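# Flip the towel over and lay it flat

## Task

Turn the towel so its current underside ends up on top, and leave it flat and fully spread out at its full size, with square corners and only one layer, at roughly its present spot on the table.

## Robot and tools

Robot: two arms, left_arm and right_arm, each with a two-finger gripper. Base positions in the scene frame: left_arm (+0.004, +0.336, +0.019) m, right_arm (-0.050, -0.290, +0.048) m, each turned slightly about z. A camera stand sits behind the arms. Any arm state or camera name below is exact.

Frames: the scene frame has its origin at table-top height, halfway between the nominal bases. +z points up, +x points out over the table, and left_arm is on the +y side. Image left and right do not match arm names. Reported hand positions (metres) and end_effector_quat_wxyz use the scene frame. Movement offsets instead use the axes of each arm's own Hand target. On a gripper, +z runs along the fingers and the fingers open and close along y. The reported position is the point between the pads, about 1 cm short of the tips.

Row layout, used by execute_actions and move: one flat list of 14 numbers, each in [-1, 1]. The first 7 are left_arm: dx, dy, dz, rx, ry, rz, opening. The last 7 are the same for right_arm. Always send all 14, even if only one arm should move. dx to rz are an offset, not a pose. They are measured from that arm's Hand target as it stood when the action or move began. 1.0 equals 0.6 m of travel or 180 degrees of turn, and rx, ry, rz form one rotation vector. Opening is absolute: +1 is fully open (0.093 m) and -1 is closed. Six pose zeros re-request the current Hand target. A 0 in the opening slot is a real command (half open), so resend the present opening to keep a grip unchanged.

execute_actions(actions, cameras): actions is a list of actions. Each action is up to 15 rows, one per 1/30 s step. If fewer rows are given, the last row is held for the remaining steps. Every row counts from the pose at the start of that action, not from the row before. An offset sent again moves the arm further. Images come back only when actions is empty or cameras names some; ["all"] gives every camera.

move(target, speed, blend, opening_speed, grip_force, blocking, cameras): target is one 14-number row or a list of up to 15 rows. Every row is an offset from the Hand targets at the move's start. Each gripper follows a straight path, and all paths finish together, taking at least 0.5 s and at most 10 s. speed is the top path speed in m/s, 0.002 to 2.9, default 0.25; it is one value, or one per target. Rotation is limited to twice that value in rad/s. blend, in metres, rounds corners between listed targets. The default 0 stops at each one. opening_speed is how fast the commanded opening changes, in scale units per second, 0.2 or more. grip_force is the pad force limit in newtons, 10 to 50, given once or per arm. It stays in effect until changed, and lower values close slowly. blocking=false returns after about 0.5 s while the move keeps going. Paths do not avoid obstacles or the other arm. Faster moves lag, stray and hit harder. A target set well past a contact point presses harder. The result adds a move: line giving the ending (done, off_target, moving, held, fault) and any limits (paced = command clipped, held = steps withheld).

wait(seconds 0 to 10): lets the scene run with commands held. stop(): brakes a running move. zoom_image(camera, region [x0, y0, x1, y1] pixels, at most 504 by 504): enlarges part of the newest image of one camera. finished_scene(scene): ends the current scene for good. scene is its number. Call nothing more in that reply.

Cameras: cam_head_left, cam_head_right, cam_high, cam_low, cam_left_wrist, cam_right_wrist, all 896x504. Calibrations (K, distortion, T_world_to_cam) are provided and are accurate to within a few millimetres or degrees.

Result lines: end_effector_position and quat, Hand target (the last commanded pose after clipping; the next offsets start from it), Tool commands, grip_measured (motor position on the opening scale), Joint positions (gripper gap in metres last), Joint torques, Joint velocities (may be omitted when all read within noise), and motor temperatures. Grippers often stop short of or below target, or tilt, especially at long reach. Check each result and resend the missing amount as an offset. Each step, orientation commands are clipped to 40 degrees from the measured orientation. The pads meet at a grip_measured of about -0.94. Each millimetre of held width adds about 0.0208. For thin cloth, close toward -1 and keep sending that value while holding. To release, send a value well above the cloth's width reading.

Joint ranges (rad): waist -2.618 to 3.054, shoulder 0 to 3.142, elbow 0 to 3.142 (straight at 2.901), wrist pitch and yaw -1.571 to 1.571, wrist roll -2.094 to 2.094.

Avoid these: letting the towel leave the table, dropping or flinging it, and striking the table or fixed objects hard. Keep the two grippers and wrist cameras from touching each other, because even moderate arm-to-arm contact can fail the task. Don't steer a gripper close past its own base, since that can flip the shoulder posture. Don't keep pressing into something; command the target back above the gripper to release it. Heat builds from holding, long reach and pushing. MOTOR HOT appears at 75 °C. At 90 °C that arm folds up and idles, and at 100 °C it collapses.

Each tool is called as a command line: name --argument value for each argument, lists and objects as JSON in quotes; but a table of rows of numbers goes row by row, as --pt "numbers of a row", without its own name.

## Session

execute_actions --actions '[]' --cameras '["cam_head_right","cam_left_wrist","cam_right_wrist"]'

Scene clock: 0.00 s.
left_arm: end_effector_position=(+0.4028, +0.3392, +0.1120) grip_measured=+1.000 end_effector_quat_wxyz=(+0.572, -0.016, +0.814, +0.101) | right_arm: end_effector_position=(+0.3373, -0.3187, +0.1475) grip_measured=+1.000 end_effector_quat_wxyz=(+0.591, +0.044, +0.804, -0.053)
Joint positions: left_arm=[-0.081 1.593 0.409 0.838 -0.288 0.053 0.093] | right_arm=[0.035 1.539 0.345 0.892 0.114 0 0.093]
Joint velocities: within noise
Joint torques (N m): no reading
Motor temperatures (°C): left_arm=[26 40 33 28 28 24 27] | right_arm=[27 42 34 27 26 28 26]
Heat: left arm: 40 °C; right arm: 42 °C.
Hand target: left_arm +0.4059, +0.3389, +0.1201; +0.582, -0.018, +0.807, +0.100 | right_arm +0.3393, -0.3187, +0.1521; +0.596, +0.044, +0.800, -0.053
Tool commands: left_gripper/opening=+1.0 right_gripper/opening=+1.0
camera_calibration:
cam_left_wrist: T_world_to_cam=[[0.121949, -0.980275, -0.155529, 0.300051], [-0.726254, 0.0186778, -0.687173, 0.399861], [0.676523, 0.196754, -0.709651, -0.169412], [0, 0, 0, 1]] pos_world=[0.368421, 0.319996, 0.201216]
cam_right_wrist: T_world_to_cam=[[-0.14509, -0.989146, 0.0232313, -0.270144], [-0.676029, 0.0819627, -0.732302, 0.400704], [0.72245, -0.121955, -0.680583, -0.0965154], [0, 0, 0, 1]] pos_world=[0.30142, -0.311825, 0.234026]
Images, in order (width x height): cam_head_right 896x504, cam_left_wrist 896x504, cam_right_wrist 896x504.

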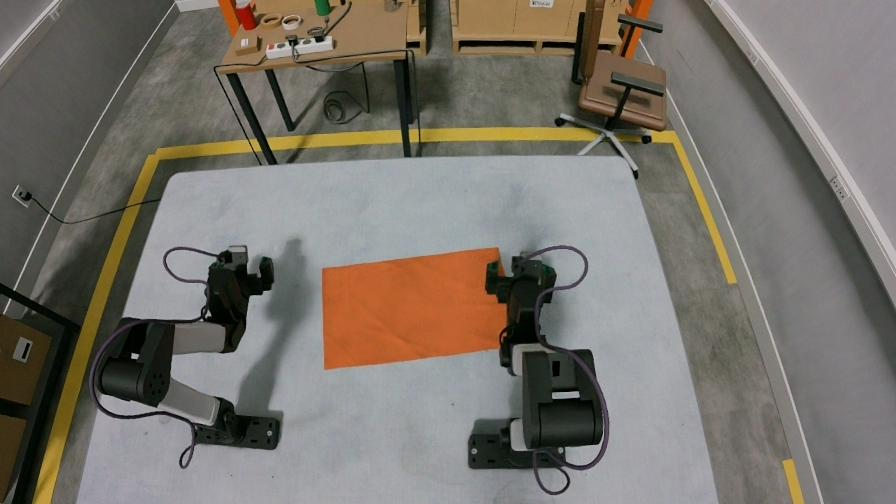

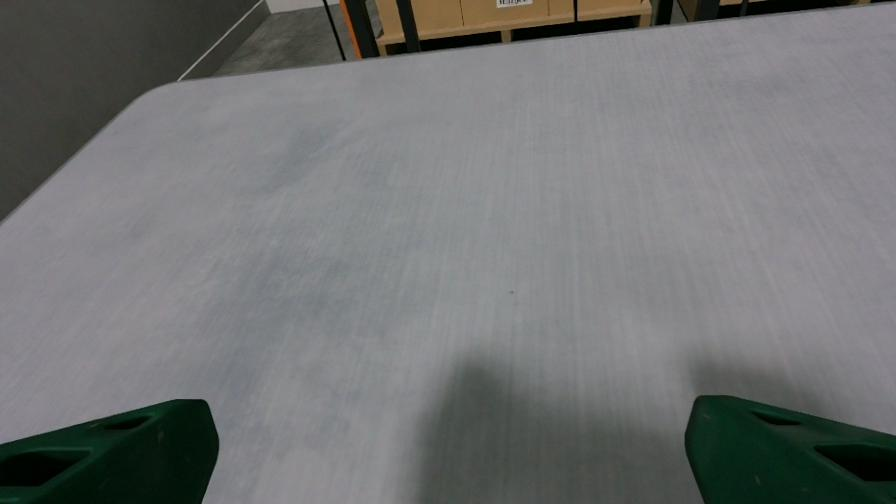

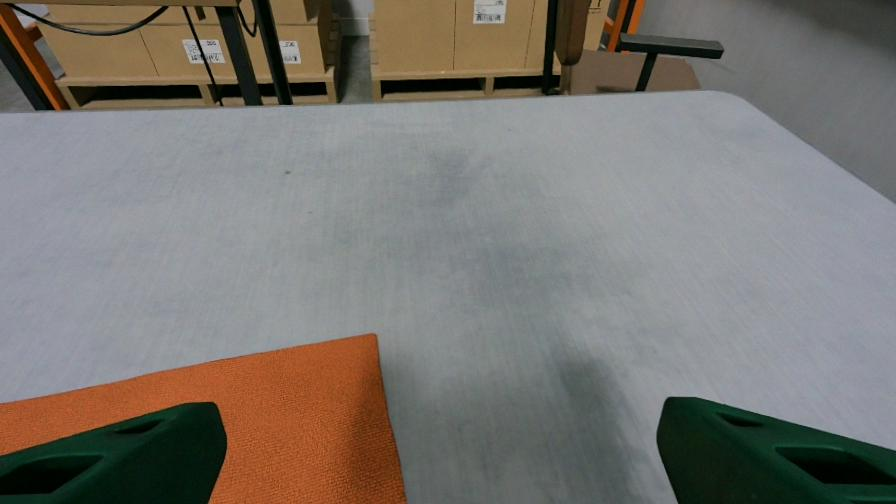

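move --target '[0.1253,-0.2897,-0.4135,0.0524,0.3985,-0.0093,-0.4,0.152,0.0015,-0.2078,-0.0522,0.4055,-0.0515,-0.4]' --cameras '["cam_left_wrist","cam_right_wrist"]'

Scene clock: 22.07 s.
left_arm: end_effector_position=(+0.1738, +0.1356, +0.0978) grip_measured=-0.398 end_effector_quat_wxyz=(+0.004, -0.036, +0.999, +0.004) | right_arm: end_effector_position=(+0.1903, -0.3028, +0.0966) grip_measured=-0.398 end_effector_quat_wxyz=(+0.000, -0.033, +0.999, -0.008)
Joint positions: left_arm=[-0.845 1.556 1.093 -1.107 -0.011 -0.948 0.026] | right_arm=[0.017 1.507 0.921 -0.984 0.016 -0.109 0.026]
Joint torques (N m): left_arm=[-0.08 -5.2 8.61 0.16 0.04 -0.09] | right_arm=[-0.13 -4.85 7.47 0.29 -0.17 -0.08]
Motor temperatures (°C): left_arm=[26 43 35 32 28 24 27] | right_arm=[27 44 37 32 26 28 26]
Heat: left arm: 43 °C; right arm: 44 °C.
Hand target: left_arm +0.1747, +0.1301, +0.0999; +0.000, -0.039, +0.999, +0.000 | right_arm +0.1951, -0.3001, +0.1000; +0.000, -0.039, +0.999, +0.000
Off the commanded pose: left_arm 0.006 m, 1 deg | right_arm 0.006 m, 1 deg.
move: done
camera_calibration:
cam_left_wrist: T_world_to_cam=[[0.0577483, -0.9983, 0.0078727, 0.123877], [-0.897004, -0.0484238, 0.439363, 0.156224], [-0.438235, -0.0324343, -0.898275, 0.258662], [0, 0, 0, 1]] pos_world=[0.246334, 0.139621, 0.162735]
cam_right_wrist: T_world_to_cam=[[0.0523434, -0.998343, 0.0239127, -0.315039], [-0.899723, -0.0367556, 0.434911, 0.156602], [-0.433311, -0.0442796, -0.900156, 0.241747], [0, 0, 0, 1]] pos_world=[0.262141, -0.298056, 0.157035]
Images, in order (width x height): cam_left_wrist 896x504, cam_right_wrist 896x504.

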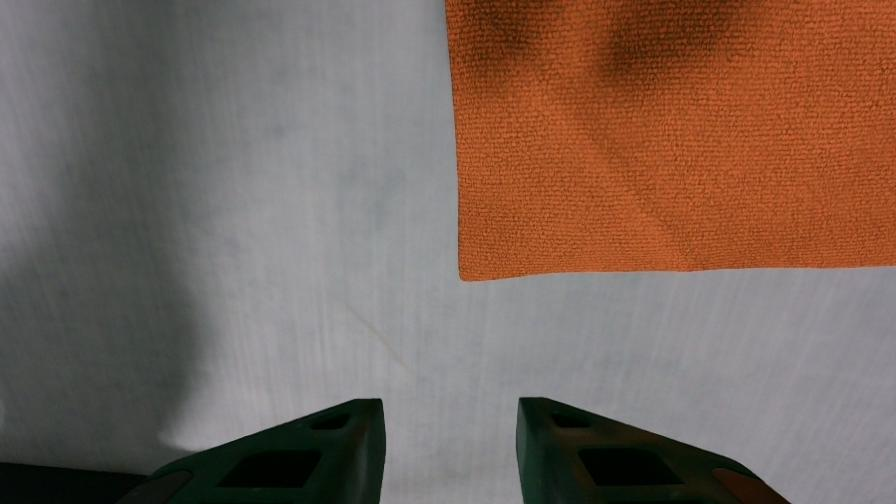

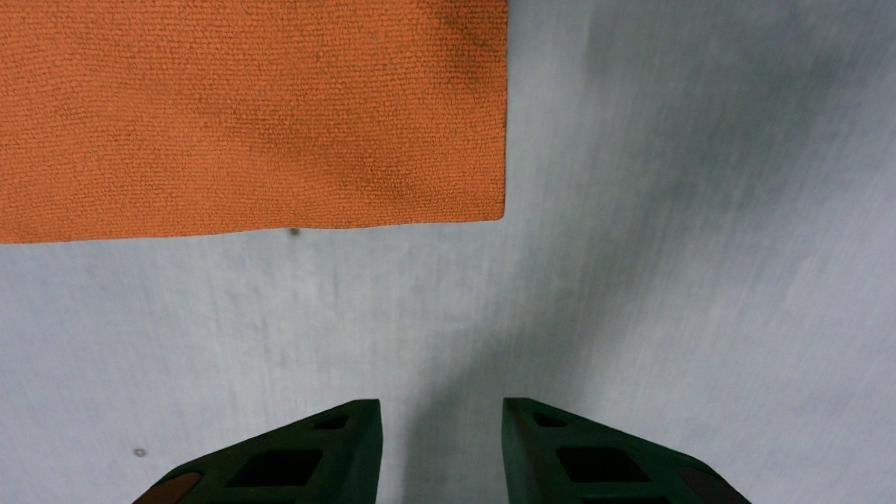

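move --pt "0.015 -0.045 0.09 0 0 0 -0.4 -0.0325 -0.0053 0.09 0 0 0 -0.4" --pt "0.015 -0.045 0.17 0 0 0 -0.4 -0.0325 -0.0053 0.173 0 0 0 -0.4" --pt "0.015 -0.045 0.17 0 0 0 -1 -0.0325 -0.0053 0.173 0 0 0 -1" --speed '[0.2,0.1,0.1]' --opening_speed 1.2 --blend '[0.015,0,0]' --cameras '["cam_left_wrist","cam_right_wrist"]'

Scene clock: 35.20 s.
left_arm: end_effector_position=(+0.1668, +0.1024, +0.0149) grip_measured=-0.982 end_effector_quat_wxyz=(-0.002, -0.035, +0.999, -0.005) | right_arm: end_effector_position=(+0.2098, -0.3023, +0.0091) grip_measured=-0.981 end_effector_quat_wxyz=(-0.010, -0.036, +0.999, -0.003)
Joint positions: left_arm=[-0.927 1.757 0.956 -0.762 0.009 -1.028 0] | right_arm=[0.018 1.786 0.819 -0.624 0.008 -0.114 0]
Joint torques (N m): left_arm=[-0.01 -3.95 2.96 0.82 -0.12 -0.11] | right_arm=[-0.38 -4.49 2.78 1.21 -0.14 -0.07]
Heat: left arm: 42 °C; right arm: 44 °C.
Hand target: left_arm +0.1678, +0.1025, -0.0020; +0.000, -0.039, +0.999, +0.000 | right_arm +0.2148, -0.3018, -0.0038; +0.000, -0.039, +0.999, +0.000
Off the commanded pose: left_arm 0.017 m, 1 deg | right_arm 0.014 m, 1 deg.
move: off_target (left_arm, right_arm); target 3's new opening was sent with left_arm's hand 0.019 m and 1 deg from that target
camera_calibration:
cam_left_wrist: T_world_to_cam=[[0.0555842, -0.998122, 0.0257575, 0.0918022], [-0.891942, -0.0380444, 0.450546, 0.182725], [-0.448719, -0.0480175, -0.892382, 0.18342], [0, 0, 0, 1]] pos_world=[0.240182, 0.107389, 0.0789905]
cam_right_wrist: T_world_to_cam=[[0.057667, -0.998234, 0.0142583, -0.314407], [-0.890465, -0.0449734, 0.452823, 0.207596], [-0.451382, -0.0388094, -0.891486, 0.176864], [0, 0, 0, 1]] pos_world=[0.282821, -0.297652, 0.0681506]
Images, in order (width x height): cam_left_wrist 896x504, cam_right_wrist 896x504.

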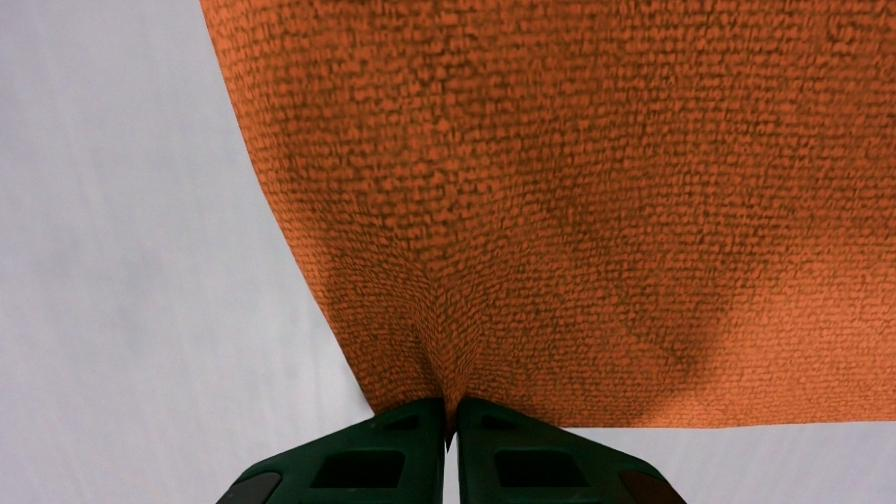

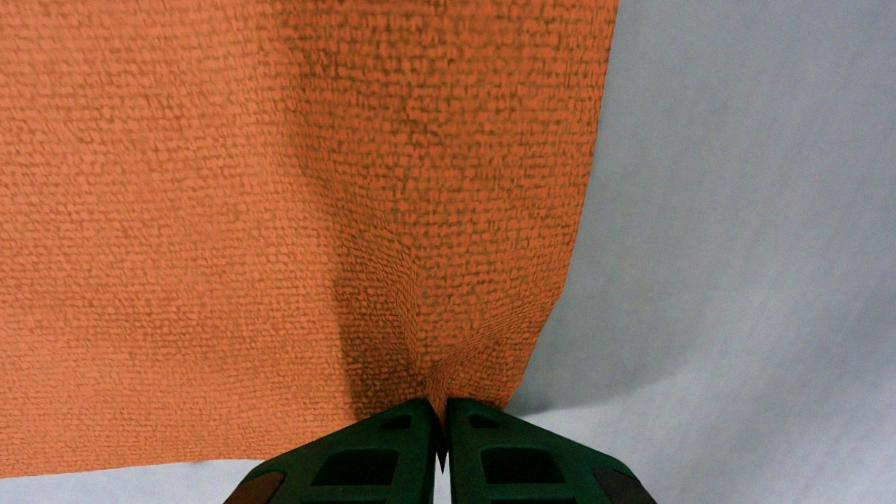

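move --pt "0.03 0 -0.15 0 0 0 -1 0.03 0 -0.15 0 0 0 -1" --pt "0.1 0.008 -0.5 0 0 0 -1 0.1 -0.008 -0.5 0 0 0 -1" --pt "0.1 0.008 -0.453 0 0 0 -1 0.1 -0.008 -0.453 0 0 0 -1" --pt "-0.05 0.008 -0.42 0 0 0 -1 -0.05 -0.008 -0.42 0 0 0 -1" --pt "-0.2 0.008 -0.337 0 0 0 -1 -0.2 -0.008 -0.337 0 0 0 -1" --pt "-0.275 0.008 -0.22 0 0 0 -1 -0.275 -0.008 -0.22 0 0 0 -1" --pt "-0.325 0.008 -0.12 0 0 0 -1 -0.325 -0.008 -0.12 0 0 0 -1" --pt "-0.35 0.008 -0.06 0 0 0 -1 -0.35 -0.008 -0.06 0 0 0 -1" --pt "-0.36 0.008 -0.035 0 0 0 -1 -0.36 -0.008 -0.035 0 0 0 -1" --speed '[0.15,0.22,0.1,0.2,0.2,0.2,0.2,0.15,0.1]' --blend '[0.03,0,0.01,0.03,0.03,0.03,0.02,0.01,0]' --cameras '["cam_head_right","cam_low","cam_left_wrist","cam_right_wrist"]'

Scene clock: 59.73 s.
left_arm: end_effector_position=(+0.3805, +0.1199, +0.0264) grip_measured=-0.982 end_effector_quat_wxyz=(+0.002, -0.040, +0.999, -0.008) | right_arm: end_effector_position=(+0.4216, -0.2910, +0.0207) grip_measured=-0.982 end_effector_quat_wxyz=(-0.010, -0.044, +0.999, +0.000)
Joint positions: left_arm=[-0.486 2.259 1.748 -1.049 0.012 -0.596 0] | right_arm=[0.058 2.495 2.027 -1.122 0.002 -0.089 0]
Joint torques (N m): left_arm=[0.64 -11.49 6.31 0.3 -0.12 0.07] | right_arm=[0.12 -13.83 7.51 0.53 -0.01 0.14]
Heat: left arm: 42 °C; right arm: 44 °C.
Hand target: left_arm +0.3828, +0.1240, +0.0191; +0.000, -0.039, +0.999, +0.000 | right_arm +0.4306, -0.2895, +0.0173; +0.000, -0.039, +0.999, +0.000
Off the commanded pose: left_arm 0.009 m, 1 deg | right_arm 0.010 m, 1 deg.
move: done; blend cut to 0.0195 m at target 7, 0.0081 m at target 8
camera_calibration:
cam_left_wrist: T_world_to_cam=[[0.0641189, -0.997455, 0.0311779, 0.0936191], [-0.894957, -0.0436514, 0.444013, 0.370853], [-0.441522, -0.0563725, -0.895478, 0.288673], [0, 0, 0, 1]] pos_world=[0.45335, 0.125842, 0.0909183]
cam_right_wrist: T_world_to_cam=[[0.0734847, -0.997261, 0.00835939, -0.321879], [-0.889758, -0.0617724, 0.452233, 0.386285], [-0.450478, -0.04067, -0.891861, 0.282279], [0, 0, 0, 1]] pos_world=[0.494514, -0.285656, 0.079753]
Images, in order (width x height): cam_head_right 896x504, cam_low 896x504, cam_left_wrist 896x504, cam_right_wrist 896x504.

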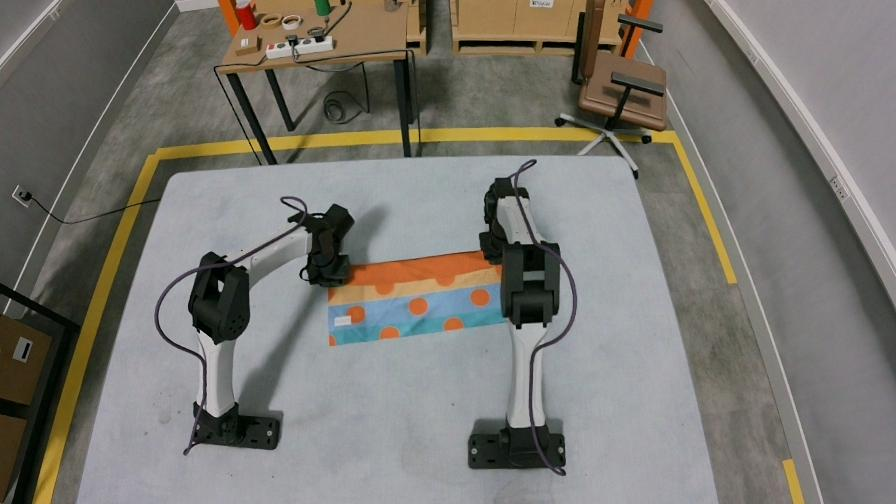

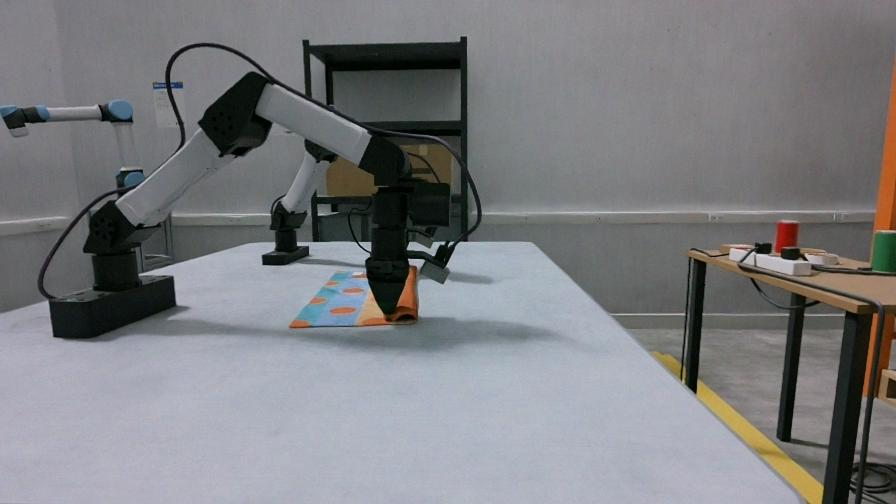

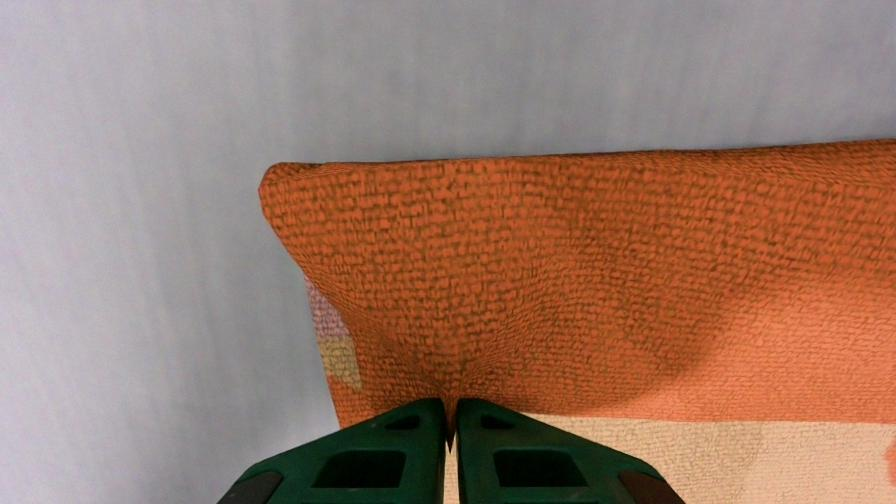

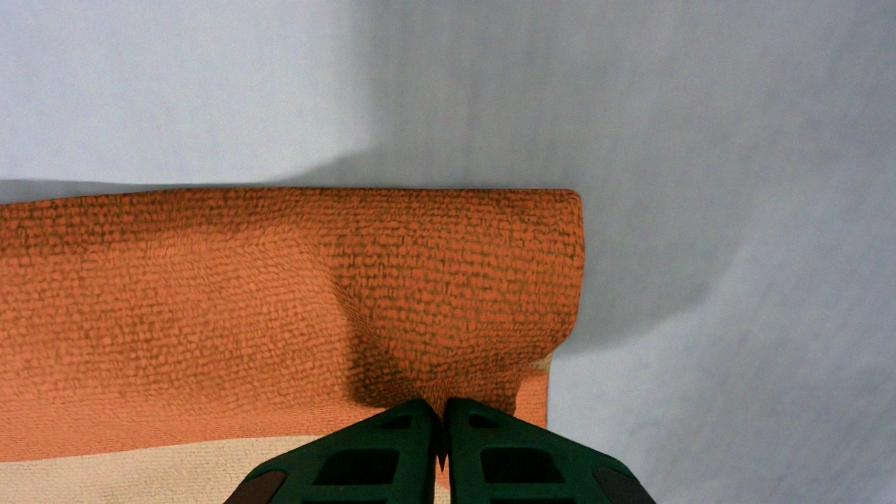

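move --pt "0 0 0 0 0 0 -0.5 0 0 0 0 0 0 -0.5" --pt "0 0 -0.1 0 0 0 -0.5 0 0 -0.1 0 0 0 -0.5" --pt "0.075 0 -0.1 0 0 0 -1 0.075 0 -0.1 0 0 0 -1" --pt "0.075 0 0.004 0 0 0 -1 0.075 0 0.006 0 0 0 -1" --pt "-0.02 0 -0.01 0 0 0 -1 -0.02 0 -0.007 0 0 0 -1" --pt "-0.1 0 -0.06 0 0 0 -1 -0.1 0 -0.06 0 0 0 -1" --pt "-0.1 0 -0.18 0 0 0 -1 -0.1 0 -0.18 0 0 0 -1" --pt "0.15 0 -0.25 0 0 0 -1 0.15 0 -0.25 0 0 0 -1" --speed '[0.15,0.15,0.15,0.15,0.15,0.15,0.2,0.25]' --opening_speed 1 --blend '[0,0.01,0,0,0.02,0.02,0.03,0]' --cameras '["cam_head_right","cam_low","cam_left_wrist","cam_right_wrist"]'

Scene clock: 74.60 s.
left_arm: end_effector_position=(+0.2918, +0.1165, +0.1604) grip_measured=-0.986 end_effector_quat_wxyz=(-0.015, -0.034, +0.999, +0.008) | right_arm: end_effector_position=(+0.3400, -0.2951, +0.1630) grip_measured=-0.986 end_effector_quat_wxyz=(-0.011, -0.036, +0.999, +0.000)
Joint positions: left_arm=[-0.619 1.953 1.815 -1.466 0.005 -0.717 0] | right_arm=[0.048 2.057 1.859 -1.395 0.002 -0.085 0]
Joint torques (N m): left_arm=[0.2 -13.59 5.83 0.26 -0.08 -0.1] | right_arm=[-0.55 -14.35 4.71 0.56 -0.04 -0.13]
Motor temperatures (°C): left_arm=[26 48 37 29 28 24 27] | right_arm=[27 52 41 29 26 28 27]
Heat: left arm: 48 °C; right arm: 52 °C.
Hand target: left_arm +0.2929, +0.1170, +0.1691; +0.000, -0.039, +0.999, +0.000 | right_arm +0.3407, -0.2966, +0.1673; +0.000, -0.039, +0.999, +0.000
Off the commanded pose: left_arm 0.009 m, 2 deg | right_arm 0.005 m, 1 deg.
elbow stopped short (right arm): the move would have taken joint 3 (elbow) straighter than the controller allows.
move: done; target 3's new opening was sent with left_arm's hand 0.018 m and 3 deg from that target
camera_calibration:
cam_left_wrist: T_world_to_cam=[[0.0534762, -0.998566, -0.00255349, 0.100353], [-0.879855, -0.0483278, 0.472779, 0.223263], [-0.472224, -0.0230357, -0.881177, 0.372102], [0, 0, 0, 1]] pos_world=[0.366789, 0.119571, 0.22259]
cam_right_wrist: T_world_to_cam=[[0.0587398, -0.998239, 0.00826769, -0.316336], [-0.889686, -0.0485922, 0.453979, 0.252701], [-0.452778, -0.0340223, -0.890974, 0.374826], [0, 0, 0, 1]] pos_world=[0.413119, -0.290747, 0.221854]
Images, in order (width x height): cam_head_right 896x504, cam_low 896x504, cam_left_wrist 896x504, cam_right_wrist 896x504.

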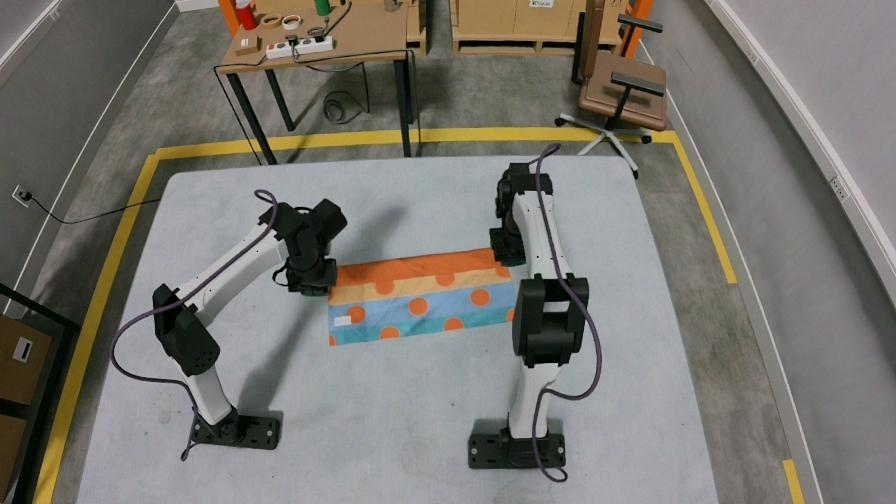

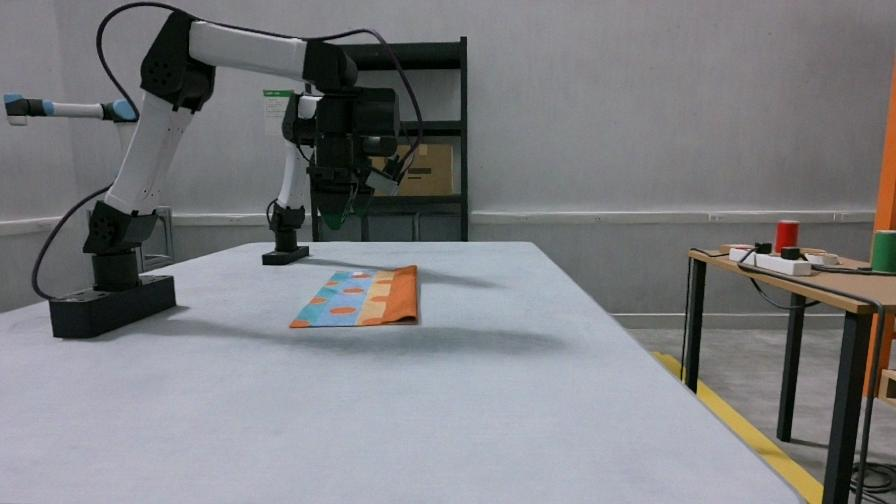

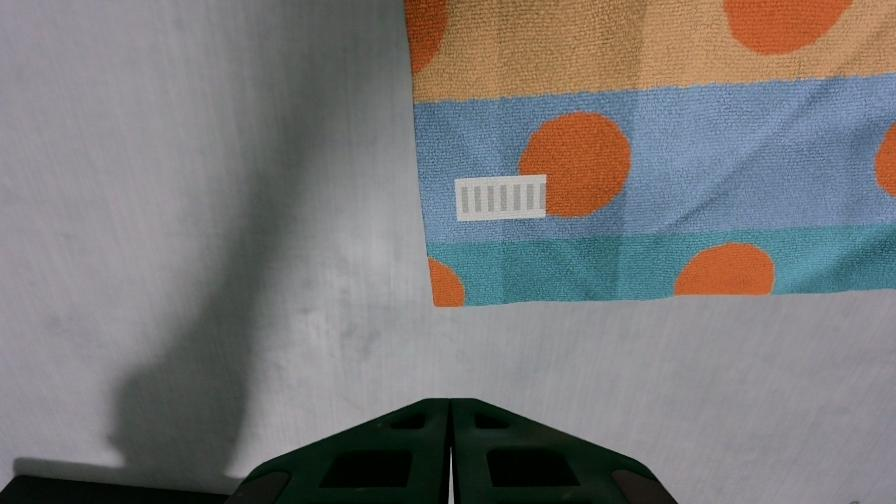

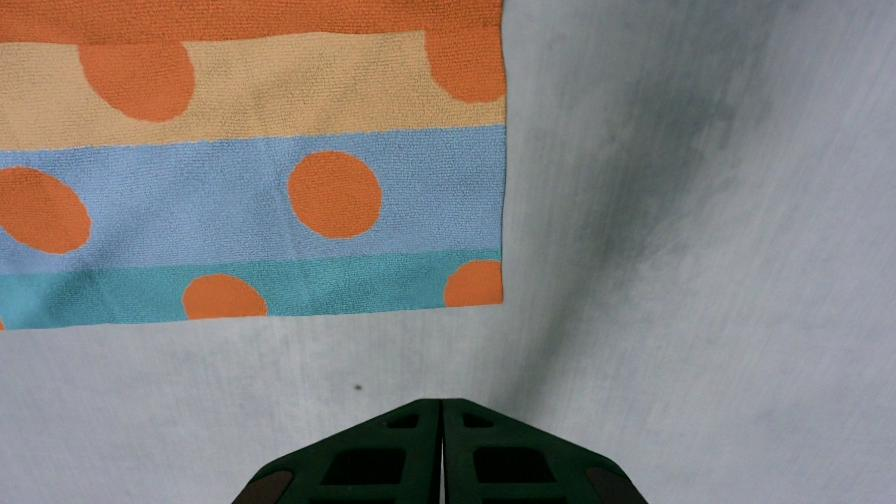

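move --pt "-0.075 0 0.22 0 0 0 -1 -0.058 0 0.22 0 0 0 -1" --pt "-0.075 0 0.265 0 0 0 -1 -0.058 0 0.272 0 0 0 -1" --pt "-0.175 0 0.262 0 0 0 -1 -0.158 0 0.268 0 0 0 -1" --pt "-0.26 0 0.2 0 0 0 -1 -0.243 0 0.2 0 0 0 -1" --pt "-0.26 0 0.05 0 0 0 -1 -0.243 0 0.05 0 0 0 -1" --pt "0 0 0 0 0 0 -1 0.05 0 0 0 0 0 -1" --speed '[0.2,0.1,0.15,0.15,0.2,0.25]' --blend '[0.01,0,0.02,0.02,0.03,0]' --cameras '["cam_head_right","cam_low","cam_left_wrist","cam_right_wrist"]'

Scene clock: 93.80 s.
left_arm: end_effector_position=(+0.2923, +0.1167, +0.1570) grip_measured=-0.986 end_effector_quat_wxyz=(-0.018, -0.035, +0.999, +0.012) | right_arm: end_effector_position=(+0.3102, -0.2976, +0.1632) grip_measured=-0.986 end_effector_quat_wxyz=(-0.012, -0.036, +0.999, +0.000)
Joint positions: left_arm=[-0.618 1.963 1.814 -1.465 0.005 -0.717 0] | right_arm=[0.04 1.934 1.684 -1.344 0.002 -0.093 0]
Joint torques (N m): left_arm=[0.12 -14.53 5.85 0.24 -0.08 -0.09] | right_arm=[-0.53 -13.34 4.64 0.54 -0.03 -0.09]
Motor temperatures (°C): left_arm=[26 54 37 29 28 24 27] | right_arm=[27 59 40 29 26 28 26]
Heat: left arm: 54 °C; right arm: 59 °C.
Hand target: left_arm +0.2930, +0.1171, +0.1690; +0.000, -0.039, +0.999, +0.000 | right_arm +0.3108, -0.2989, +0.1672; +0.000, -0.039, +0.999, +0.000
Off the commanded pose: left_arm 0.012 m, 3 deg | right_arm 0.004 m, 1 deg.
elbow stopped short (right arm): the move would have taken joint 3 (elbow) straighter than the controller allows.
move: off_target (left_arm)
camera_calibration:
cam_left_wrist: T_world_to_cam=[[0.054638, -0.998463, -0.00924878, 0.101298], [-0.876145, -0.0523833, 0.479192, 0.223658], [-0.478941, -0.0180789, -0.877661, 0.370186], [0, 0, 0, 1]] pos_world=[0.367719, 0.119551, 0.21866]
cam_right_wrist: T_world_to_cam=[[0.0583022, -0.998267, 0.00798099, -0.316964], [-0.889204, -0.0482952, 0.454954, 0.225791], [-0.45378, -0.0336215, -0.890479, 0.361771], [0, 0, 0, 1]] pos_world=[0.383418, -0.293347, 0.221955]
Images, in order (width x height): cam_head_right 896x504, cam_low 896x504, cam_left_wrist 896x504, cam_right_wrist 896x504.

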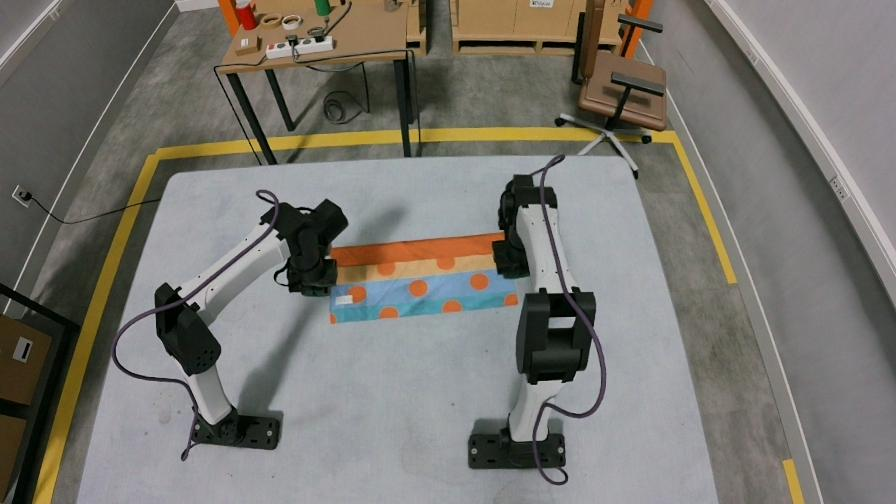

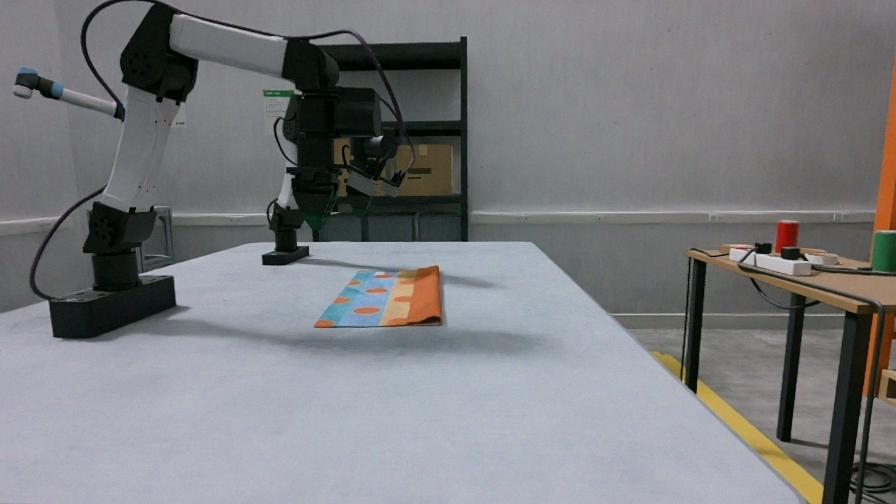

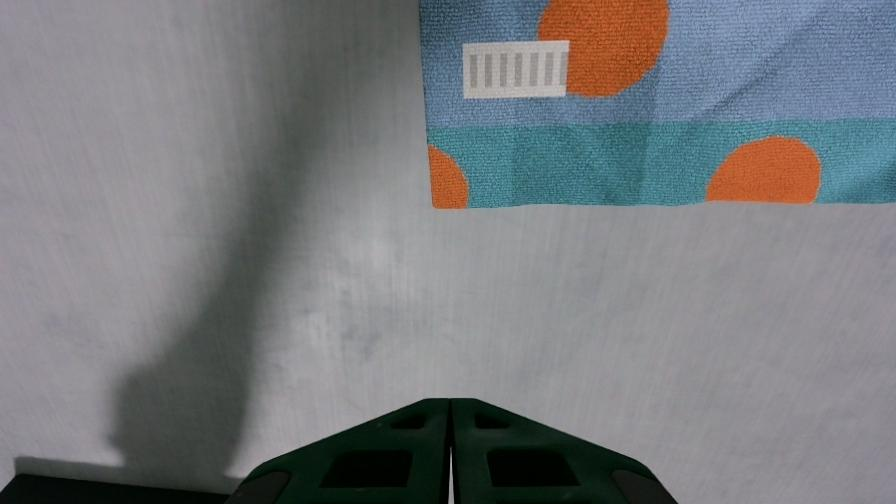

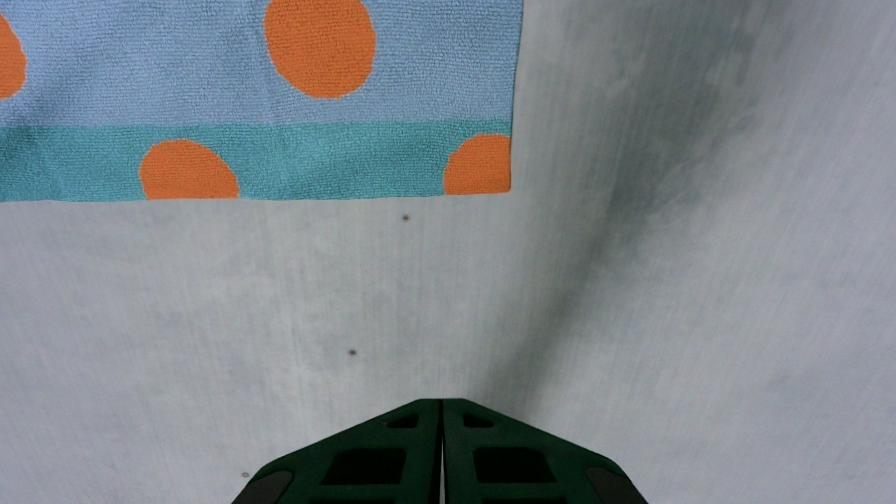

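move --target '[-0.19,0,0.13,0,0,0,-0.4,-0.21,0,0.13,0,0,0,-0.4]' --cameras '["cam_left_wrist","cam_right_wrist"]'

Scene clock: 110.53 s.
left_arm: end_effector_position=(+0.4037, +0.1266, +0.0932) grip_measured=-0.402 end_effector_quat_wxyz=(+0.000, -0.043, +0.999, -0.003) | right_arm: end_effector_position=(+0.4351, -0.2913, +0.0937) grip_measured=-0.402 end_effector_quat_wxyz=(+0.006, -0.043, +0.999, -0.001)
Joint positions: left_arm=[-0.45 2.309 2.101 -1.359 0.005 -0.567 0.026] | right_arm=[0.058 2.493 2.315 -1.38 0.002 -0.088 0.026]
Joint torques (N m): left_arm=[0.17 -12.16 8.64 0.18 -0.07 0.08] | right_arm=[-0.05 -13.83 7.86 0.31 -0.05 0.15]
Motor temperatures (°C): left_arm=[26 58 37 28 28 24 27] | right_arm=[27 61 40 29 26 28 26]
Heat: left arm: 58 °C; right arm: 61 °C.
Hand target: left_arm +0.4067, +0.1260, +0.0911; +0.000, -0.039, +0.999, +0.000 | right_arm +0.4365, -0.2890, +0.0894; +0.000, -0.039, +0.999, +0.000
Off the commanded pose: left_arm 0.004 m, 1 deg | right_arm 0.005 m, 1 deg.
move: done
camera_calibration:
cam_left_wrist: T_world_to_cam=[[0.0710931, -0.997247, 0.0210948, 0.094853], [-0.893107, -0.0542228, 0.446564, 0.362555], [-0.444191, -0.0505875, -0.894503, 0.359319], [0, 0, 0, 1]] pos_world=[0.476663, 0.132428, 0.157507]
cam_right_wrist: T_world_to_cam=[[0.0713046, -0.997397, 0.0106957, -0.323059], [-0.903918, -0.0600807, 0.423465, 0.374673], [-0.42172, -0.039863, -0.905849, 0.342485], [0, 0, 0, 1]] pos_world=[0.506142, -0.286055, 0.155035]
Images, in order (width x height): cam_left_wrist 896x504, cam_right_wrist 896x504.

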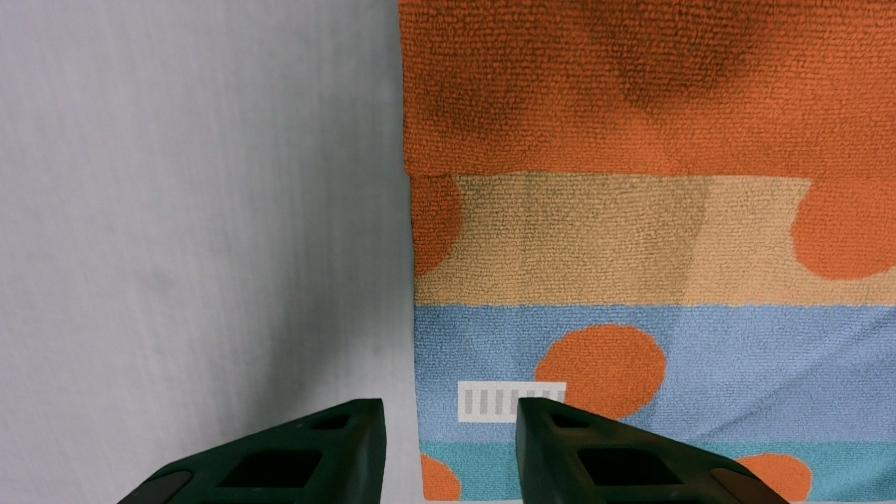

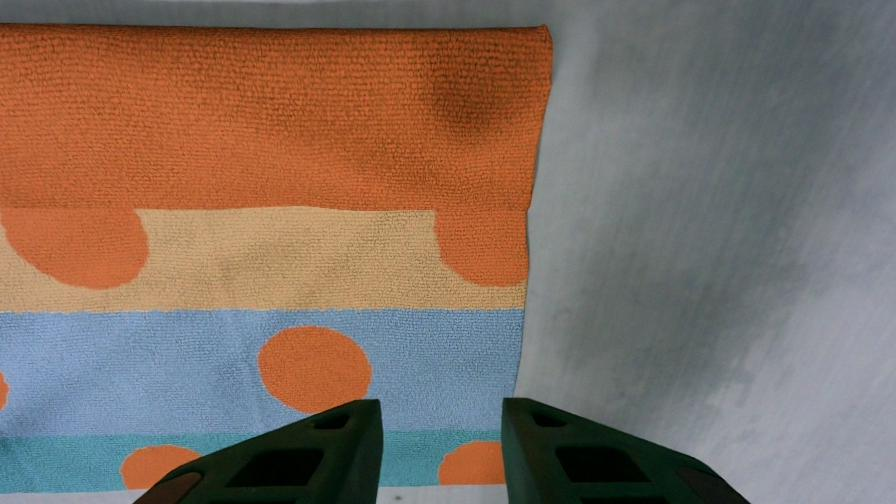

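move --pt "-0.053 -0.022 0.03 0 0 0.5 -0.42 -0.041 -0.011 0.03 0 0 0.5 -0.42" --pt "-0.053 -0.022 0.142 0 0 0.5 -0.42 -0.041 -0.011 0.147 0 0 0.5 -0.42" --pt "-0.053 -0.022 0.142 0 0 0.5 -1 -0.041 -0.011 0.147 0 0 0.5 -1" --speed '[0.3,0.08,0.1]' --opening_speed 1.2 --cameras '["cam_left_wrist","cam_right_wrist","cam_low"]'

Scene clock: 141.73 s.
left_arm: end_effector_position=(+0.4404, +0.1129, +0.0212) grip_measured=-0.983 end_effector_quat_wxyz=(+0.011, +0.678, +0.735, +0.003) | right_arm: end_effector_position=(+0.4642, -0.2913, +0.0131) grip_measured=-0.982 end_effector_quat_wxyz=(+0.005, +0.673, +0.740, +0.004)
Joint positions: left_arm=[-0.442 2.51 2.172 -1.211 0 1.017 0] | right_arm=[0.058 2.706 2.398 -1.25 0.002 1.474 0]
Joint torques (N m): left_arm=[0.4 -12.6 5.38 0.41 0.05 0.08] | right_arm=[-0.66 -16.27 3.66 0.63 0.08 0.13]
Motor temperatures (°C): left_arm=[26 55 40 28 28 24 27] | right_arm=[27 67 42 28 26 28 26]
Heat: left arm: 55 °C; right arm: 67 °C.
Hand target: left_arm +0.4394, +0.1152, +0.0059; +0.000, +0.679, +0.734, +0.000 | right_arm +0.4615, -0.2937, +0.0012; +0.000, +0.679, +0.734, +0.000
Off the commanded pose: left_arm 0.015 m, 1 deg | right_arm 0.012 m, 1 deg.
move: off_target (left_arm, right_arm); target 3's new opening was sent with left_arm's hand 0.016 m and 0 deg from that target
camera_calibration:
cam_left_wrist: T_world_to_cam=[[-0.997779, -0.0664626, -0.00443748, 0.446289], [-0.0617108, 0.897253, 0.437184, -0.0466494], [-0.0250748, 0.436486, -0.899361, 0.0711246], [0, 0, 0, 1]] pos_world=[0.444202, 0.0404729, 0.0863414]
cam_right_wrist: T_world_to_cam=[[-0.996745, -0.0804809, -0.00469903, 0.438763], [-0.0746189, 0.898941, 0.431667, 0.329426], [-0.0305168, 0.430613, -0.902021, 0.237121], [0, 0, 0, 1]] pos_world=[0.469153, -0.362929, 0.073747]
Images, in order (width x height): cam_low 896x504, cam_left_wrist 896x504, cam_right_wrist 896x504.

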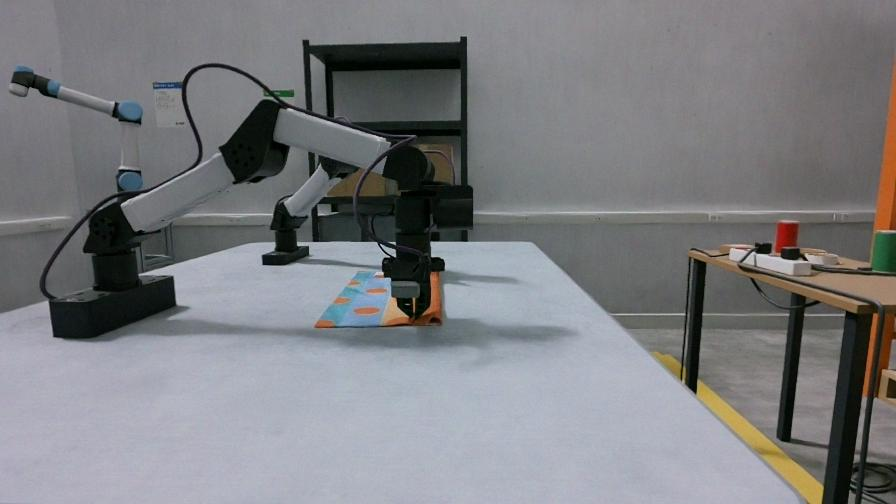

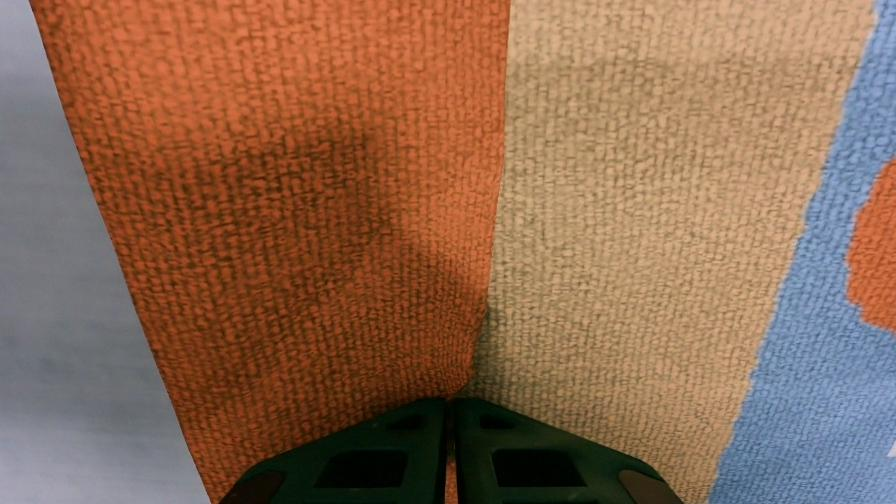

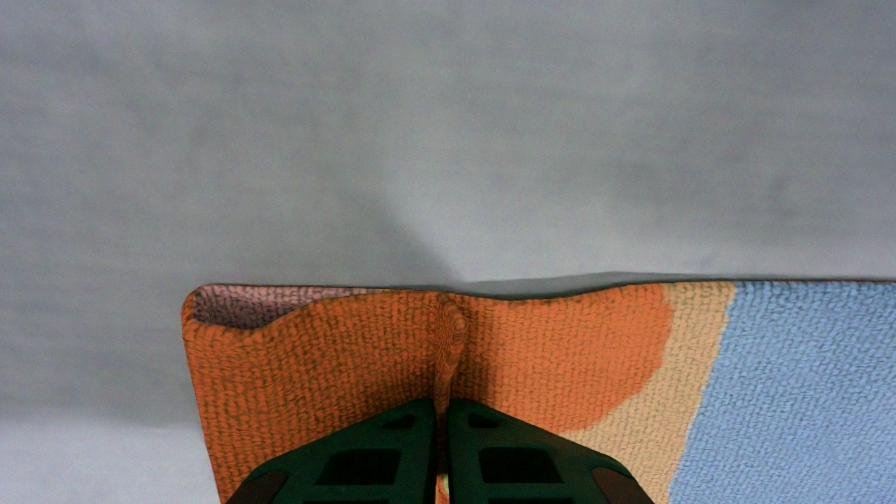

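move --target '[0,0,-0.09,0,0,0,-1,0,0,-0.09,0,0,0,-1]' --speed 0.1 --cameras '["cam_left_wrist","cam_right_wrist","cam_low"]'

Scene clock: 145.63 s.
left_arm: end_effector_position=(+0.4374, +0.1144, +0.0619) grip_measured=-0.983 end_effector_quat_wxyz=(+0.003, +0.678, +0.735, +0.001) | right_arm: end_effector_position=(+0.4597, -0.2913, +0.0514) grip_measured=-0.983 end_effector_quat_wxyz=(-0.001, +0.673, +0.740, -0.002)
Joint positions: left_arm=[-0.442 2.51 2.334 -1.389 0 1.017 0] | right_arm=[0.058 2.706 2.55 -1.419 0.002 1.474 0]
Joint torques (N m): left_arm=[0.44 -13.67 8.72 0.12 0.04 0.08] | right_arm=[-0.58 -16.77 7.6 0.1 0.02 0.16]
Motor temperatures (°C): left_arm=[26 55 39 28 28 24 27] | right_arm=[27 69 42 28 26 28 26]
Heat: left arm: 55 °C; right arm: 69 °C.
Hand target: left_arm +0.4394, +0.1152, +0.0599; +0.000, +0.679, +0.734, +0.000 | right_arm +0.4615, -0.2936, +0.0552; +0.000, +0.679, +0.734, +0.000
Off the commanded pose: left_arm 0.003 m, 0 deg | right_arm 0.005 m, 1 deg.
move: done
camera_calibration:
cam_left_wrist: T_world_to_cam=[[-0.997745, -0.0664373, 0.00956791, 0.442716], [-0.0552589, 0.893926, 0.444794, -0.0689296], [-0.0381039, 0.443263, -0.895582, 0.111647], [0, 0, 0, 1]] pos_world=[0.442162, 0.0415418, 0.126413]
cam_right_wrist: T_world_to_cam=[[-0.996682, -0.0804468, 0.0124213, 0.433605], [-0.0671624, 0.898937, 0.432898, 0.309073], [-0.0459912, 0.430627, -0.901357, 0.278604], [0, 0, 0, 1]] pos_world=[0.465738, -0.362929, 0.111939]
Images, in order (width x height): cam_low 896x504, cam_left_wrist 896x504, cam_right_wrist 896x504.

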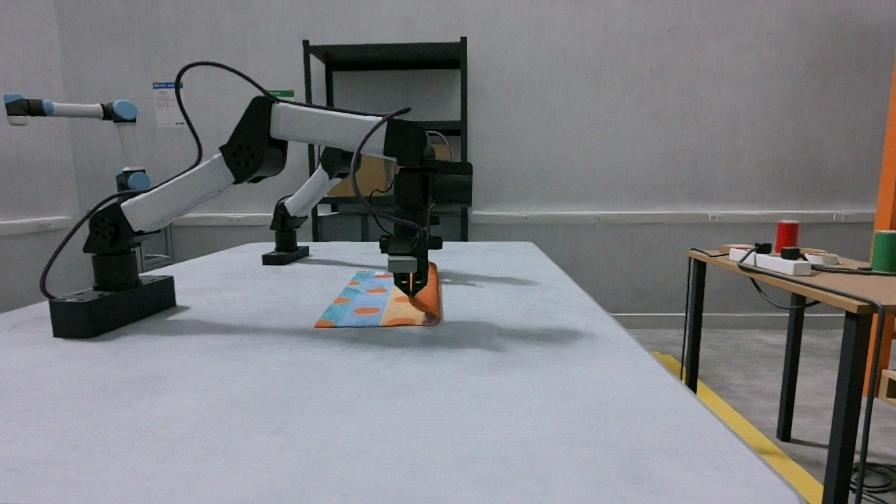

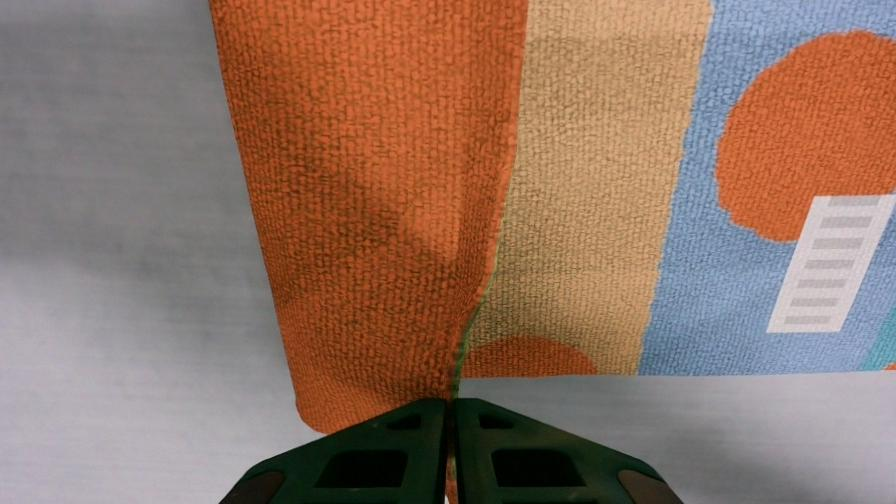

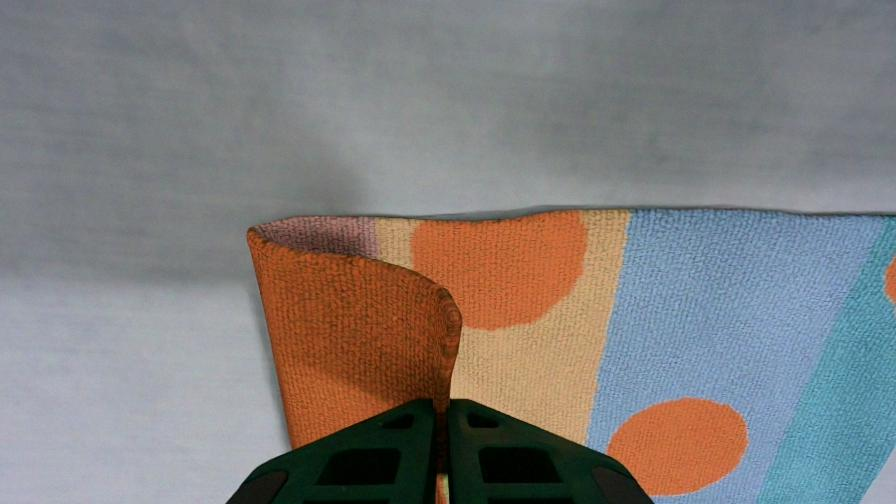

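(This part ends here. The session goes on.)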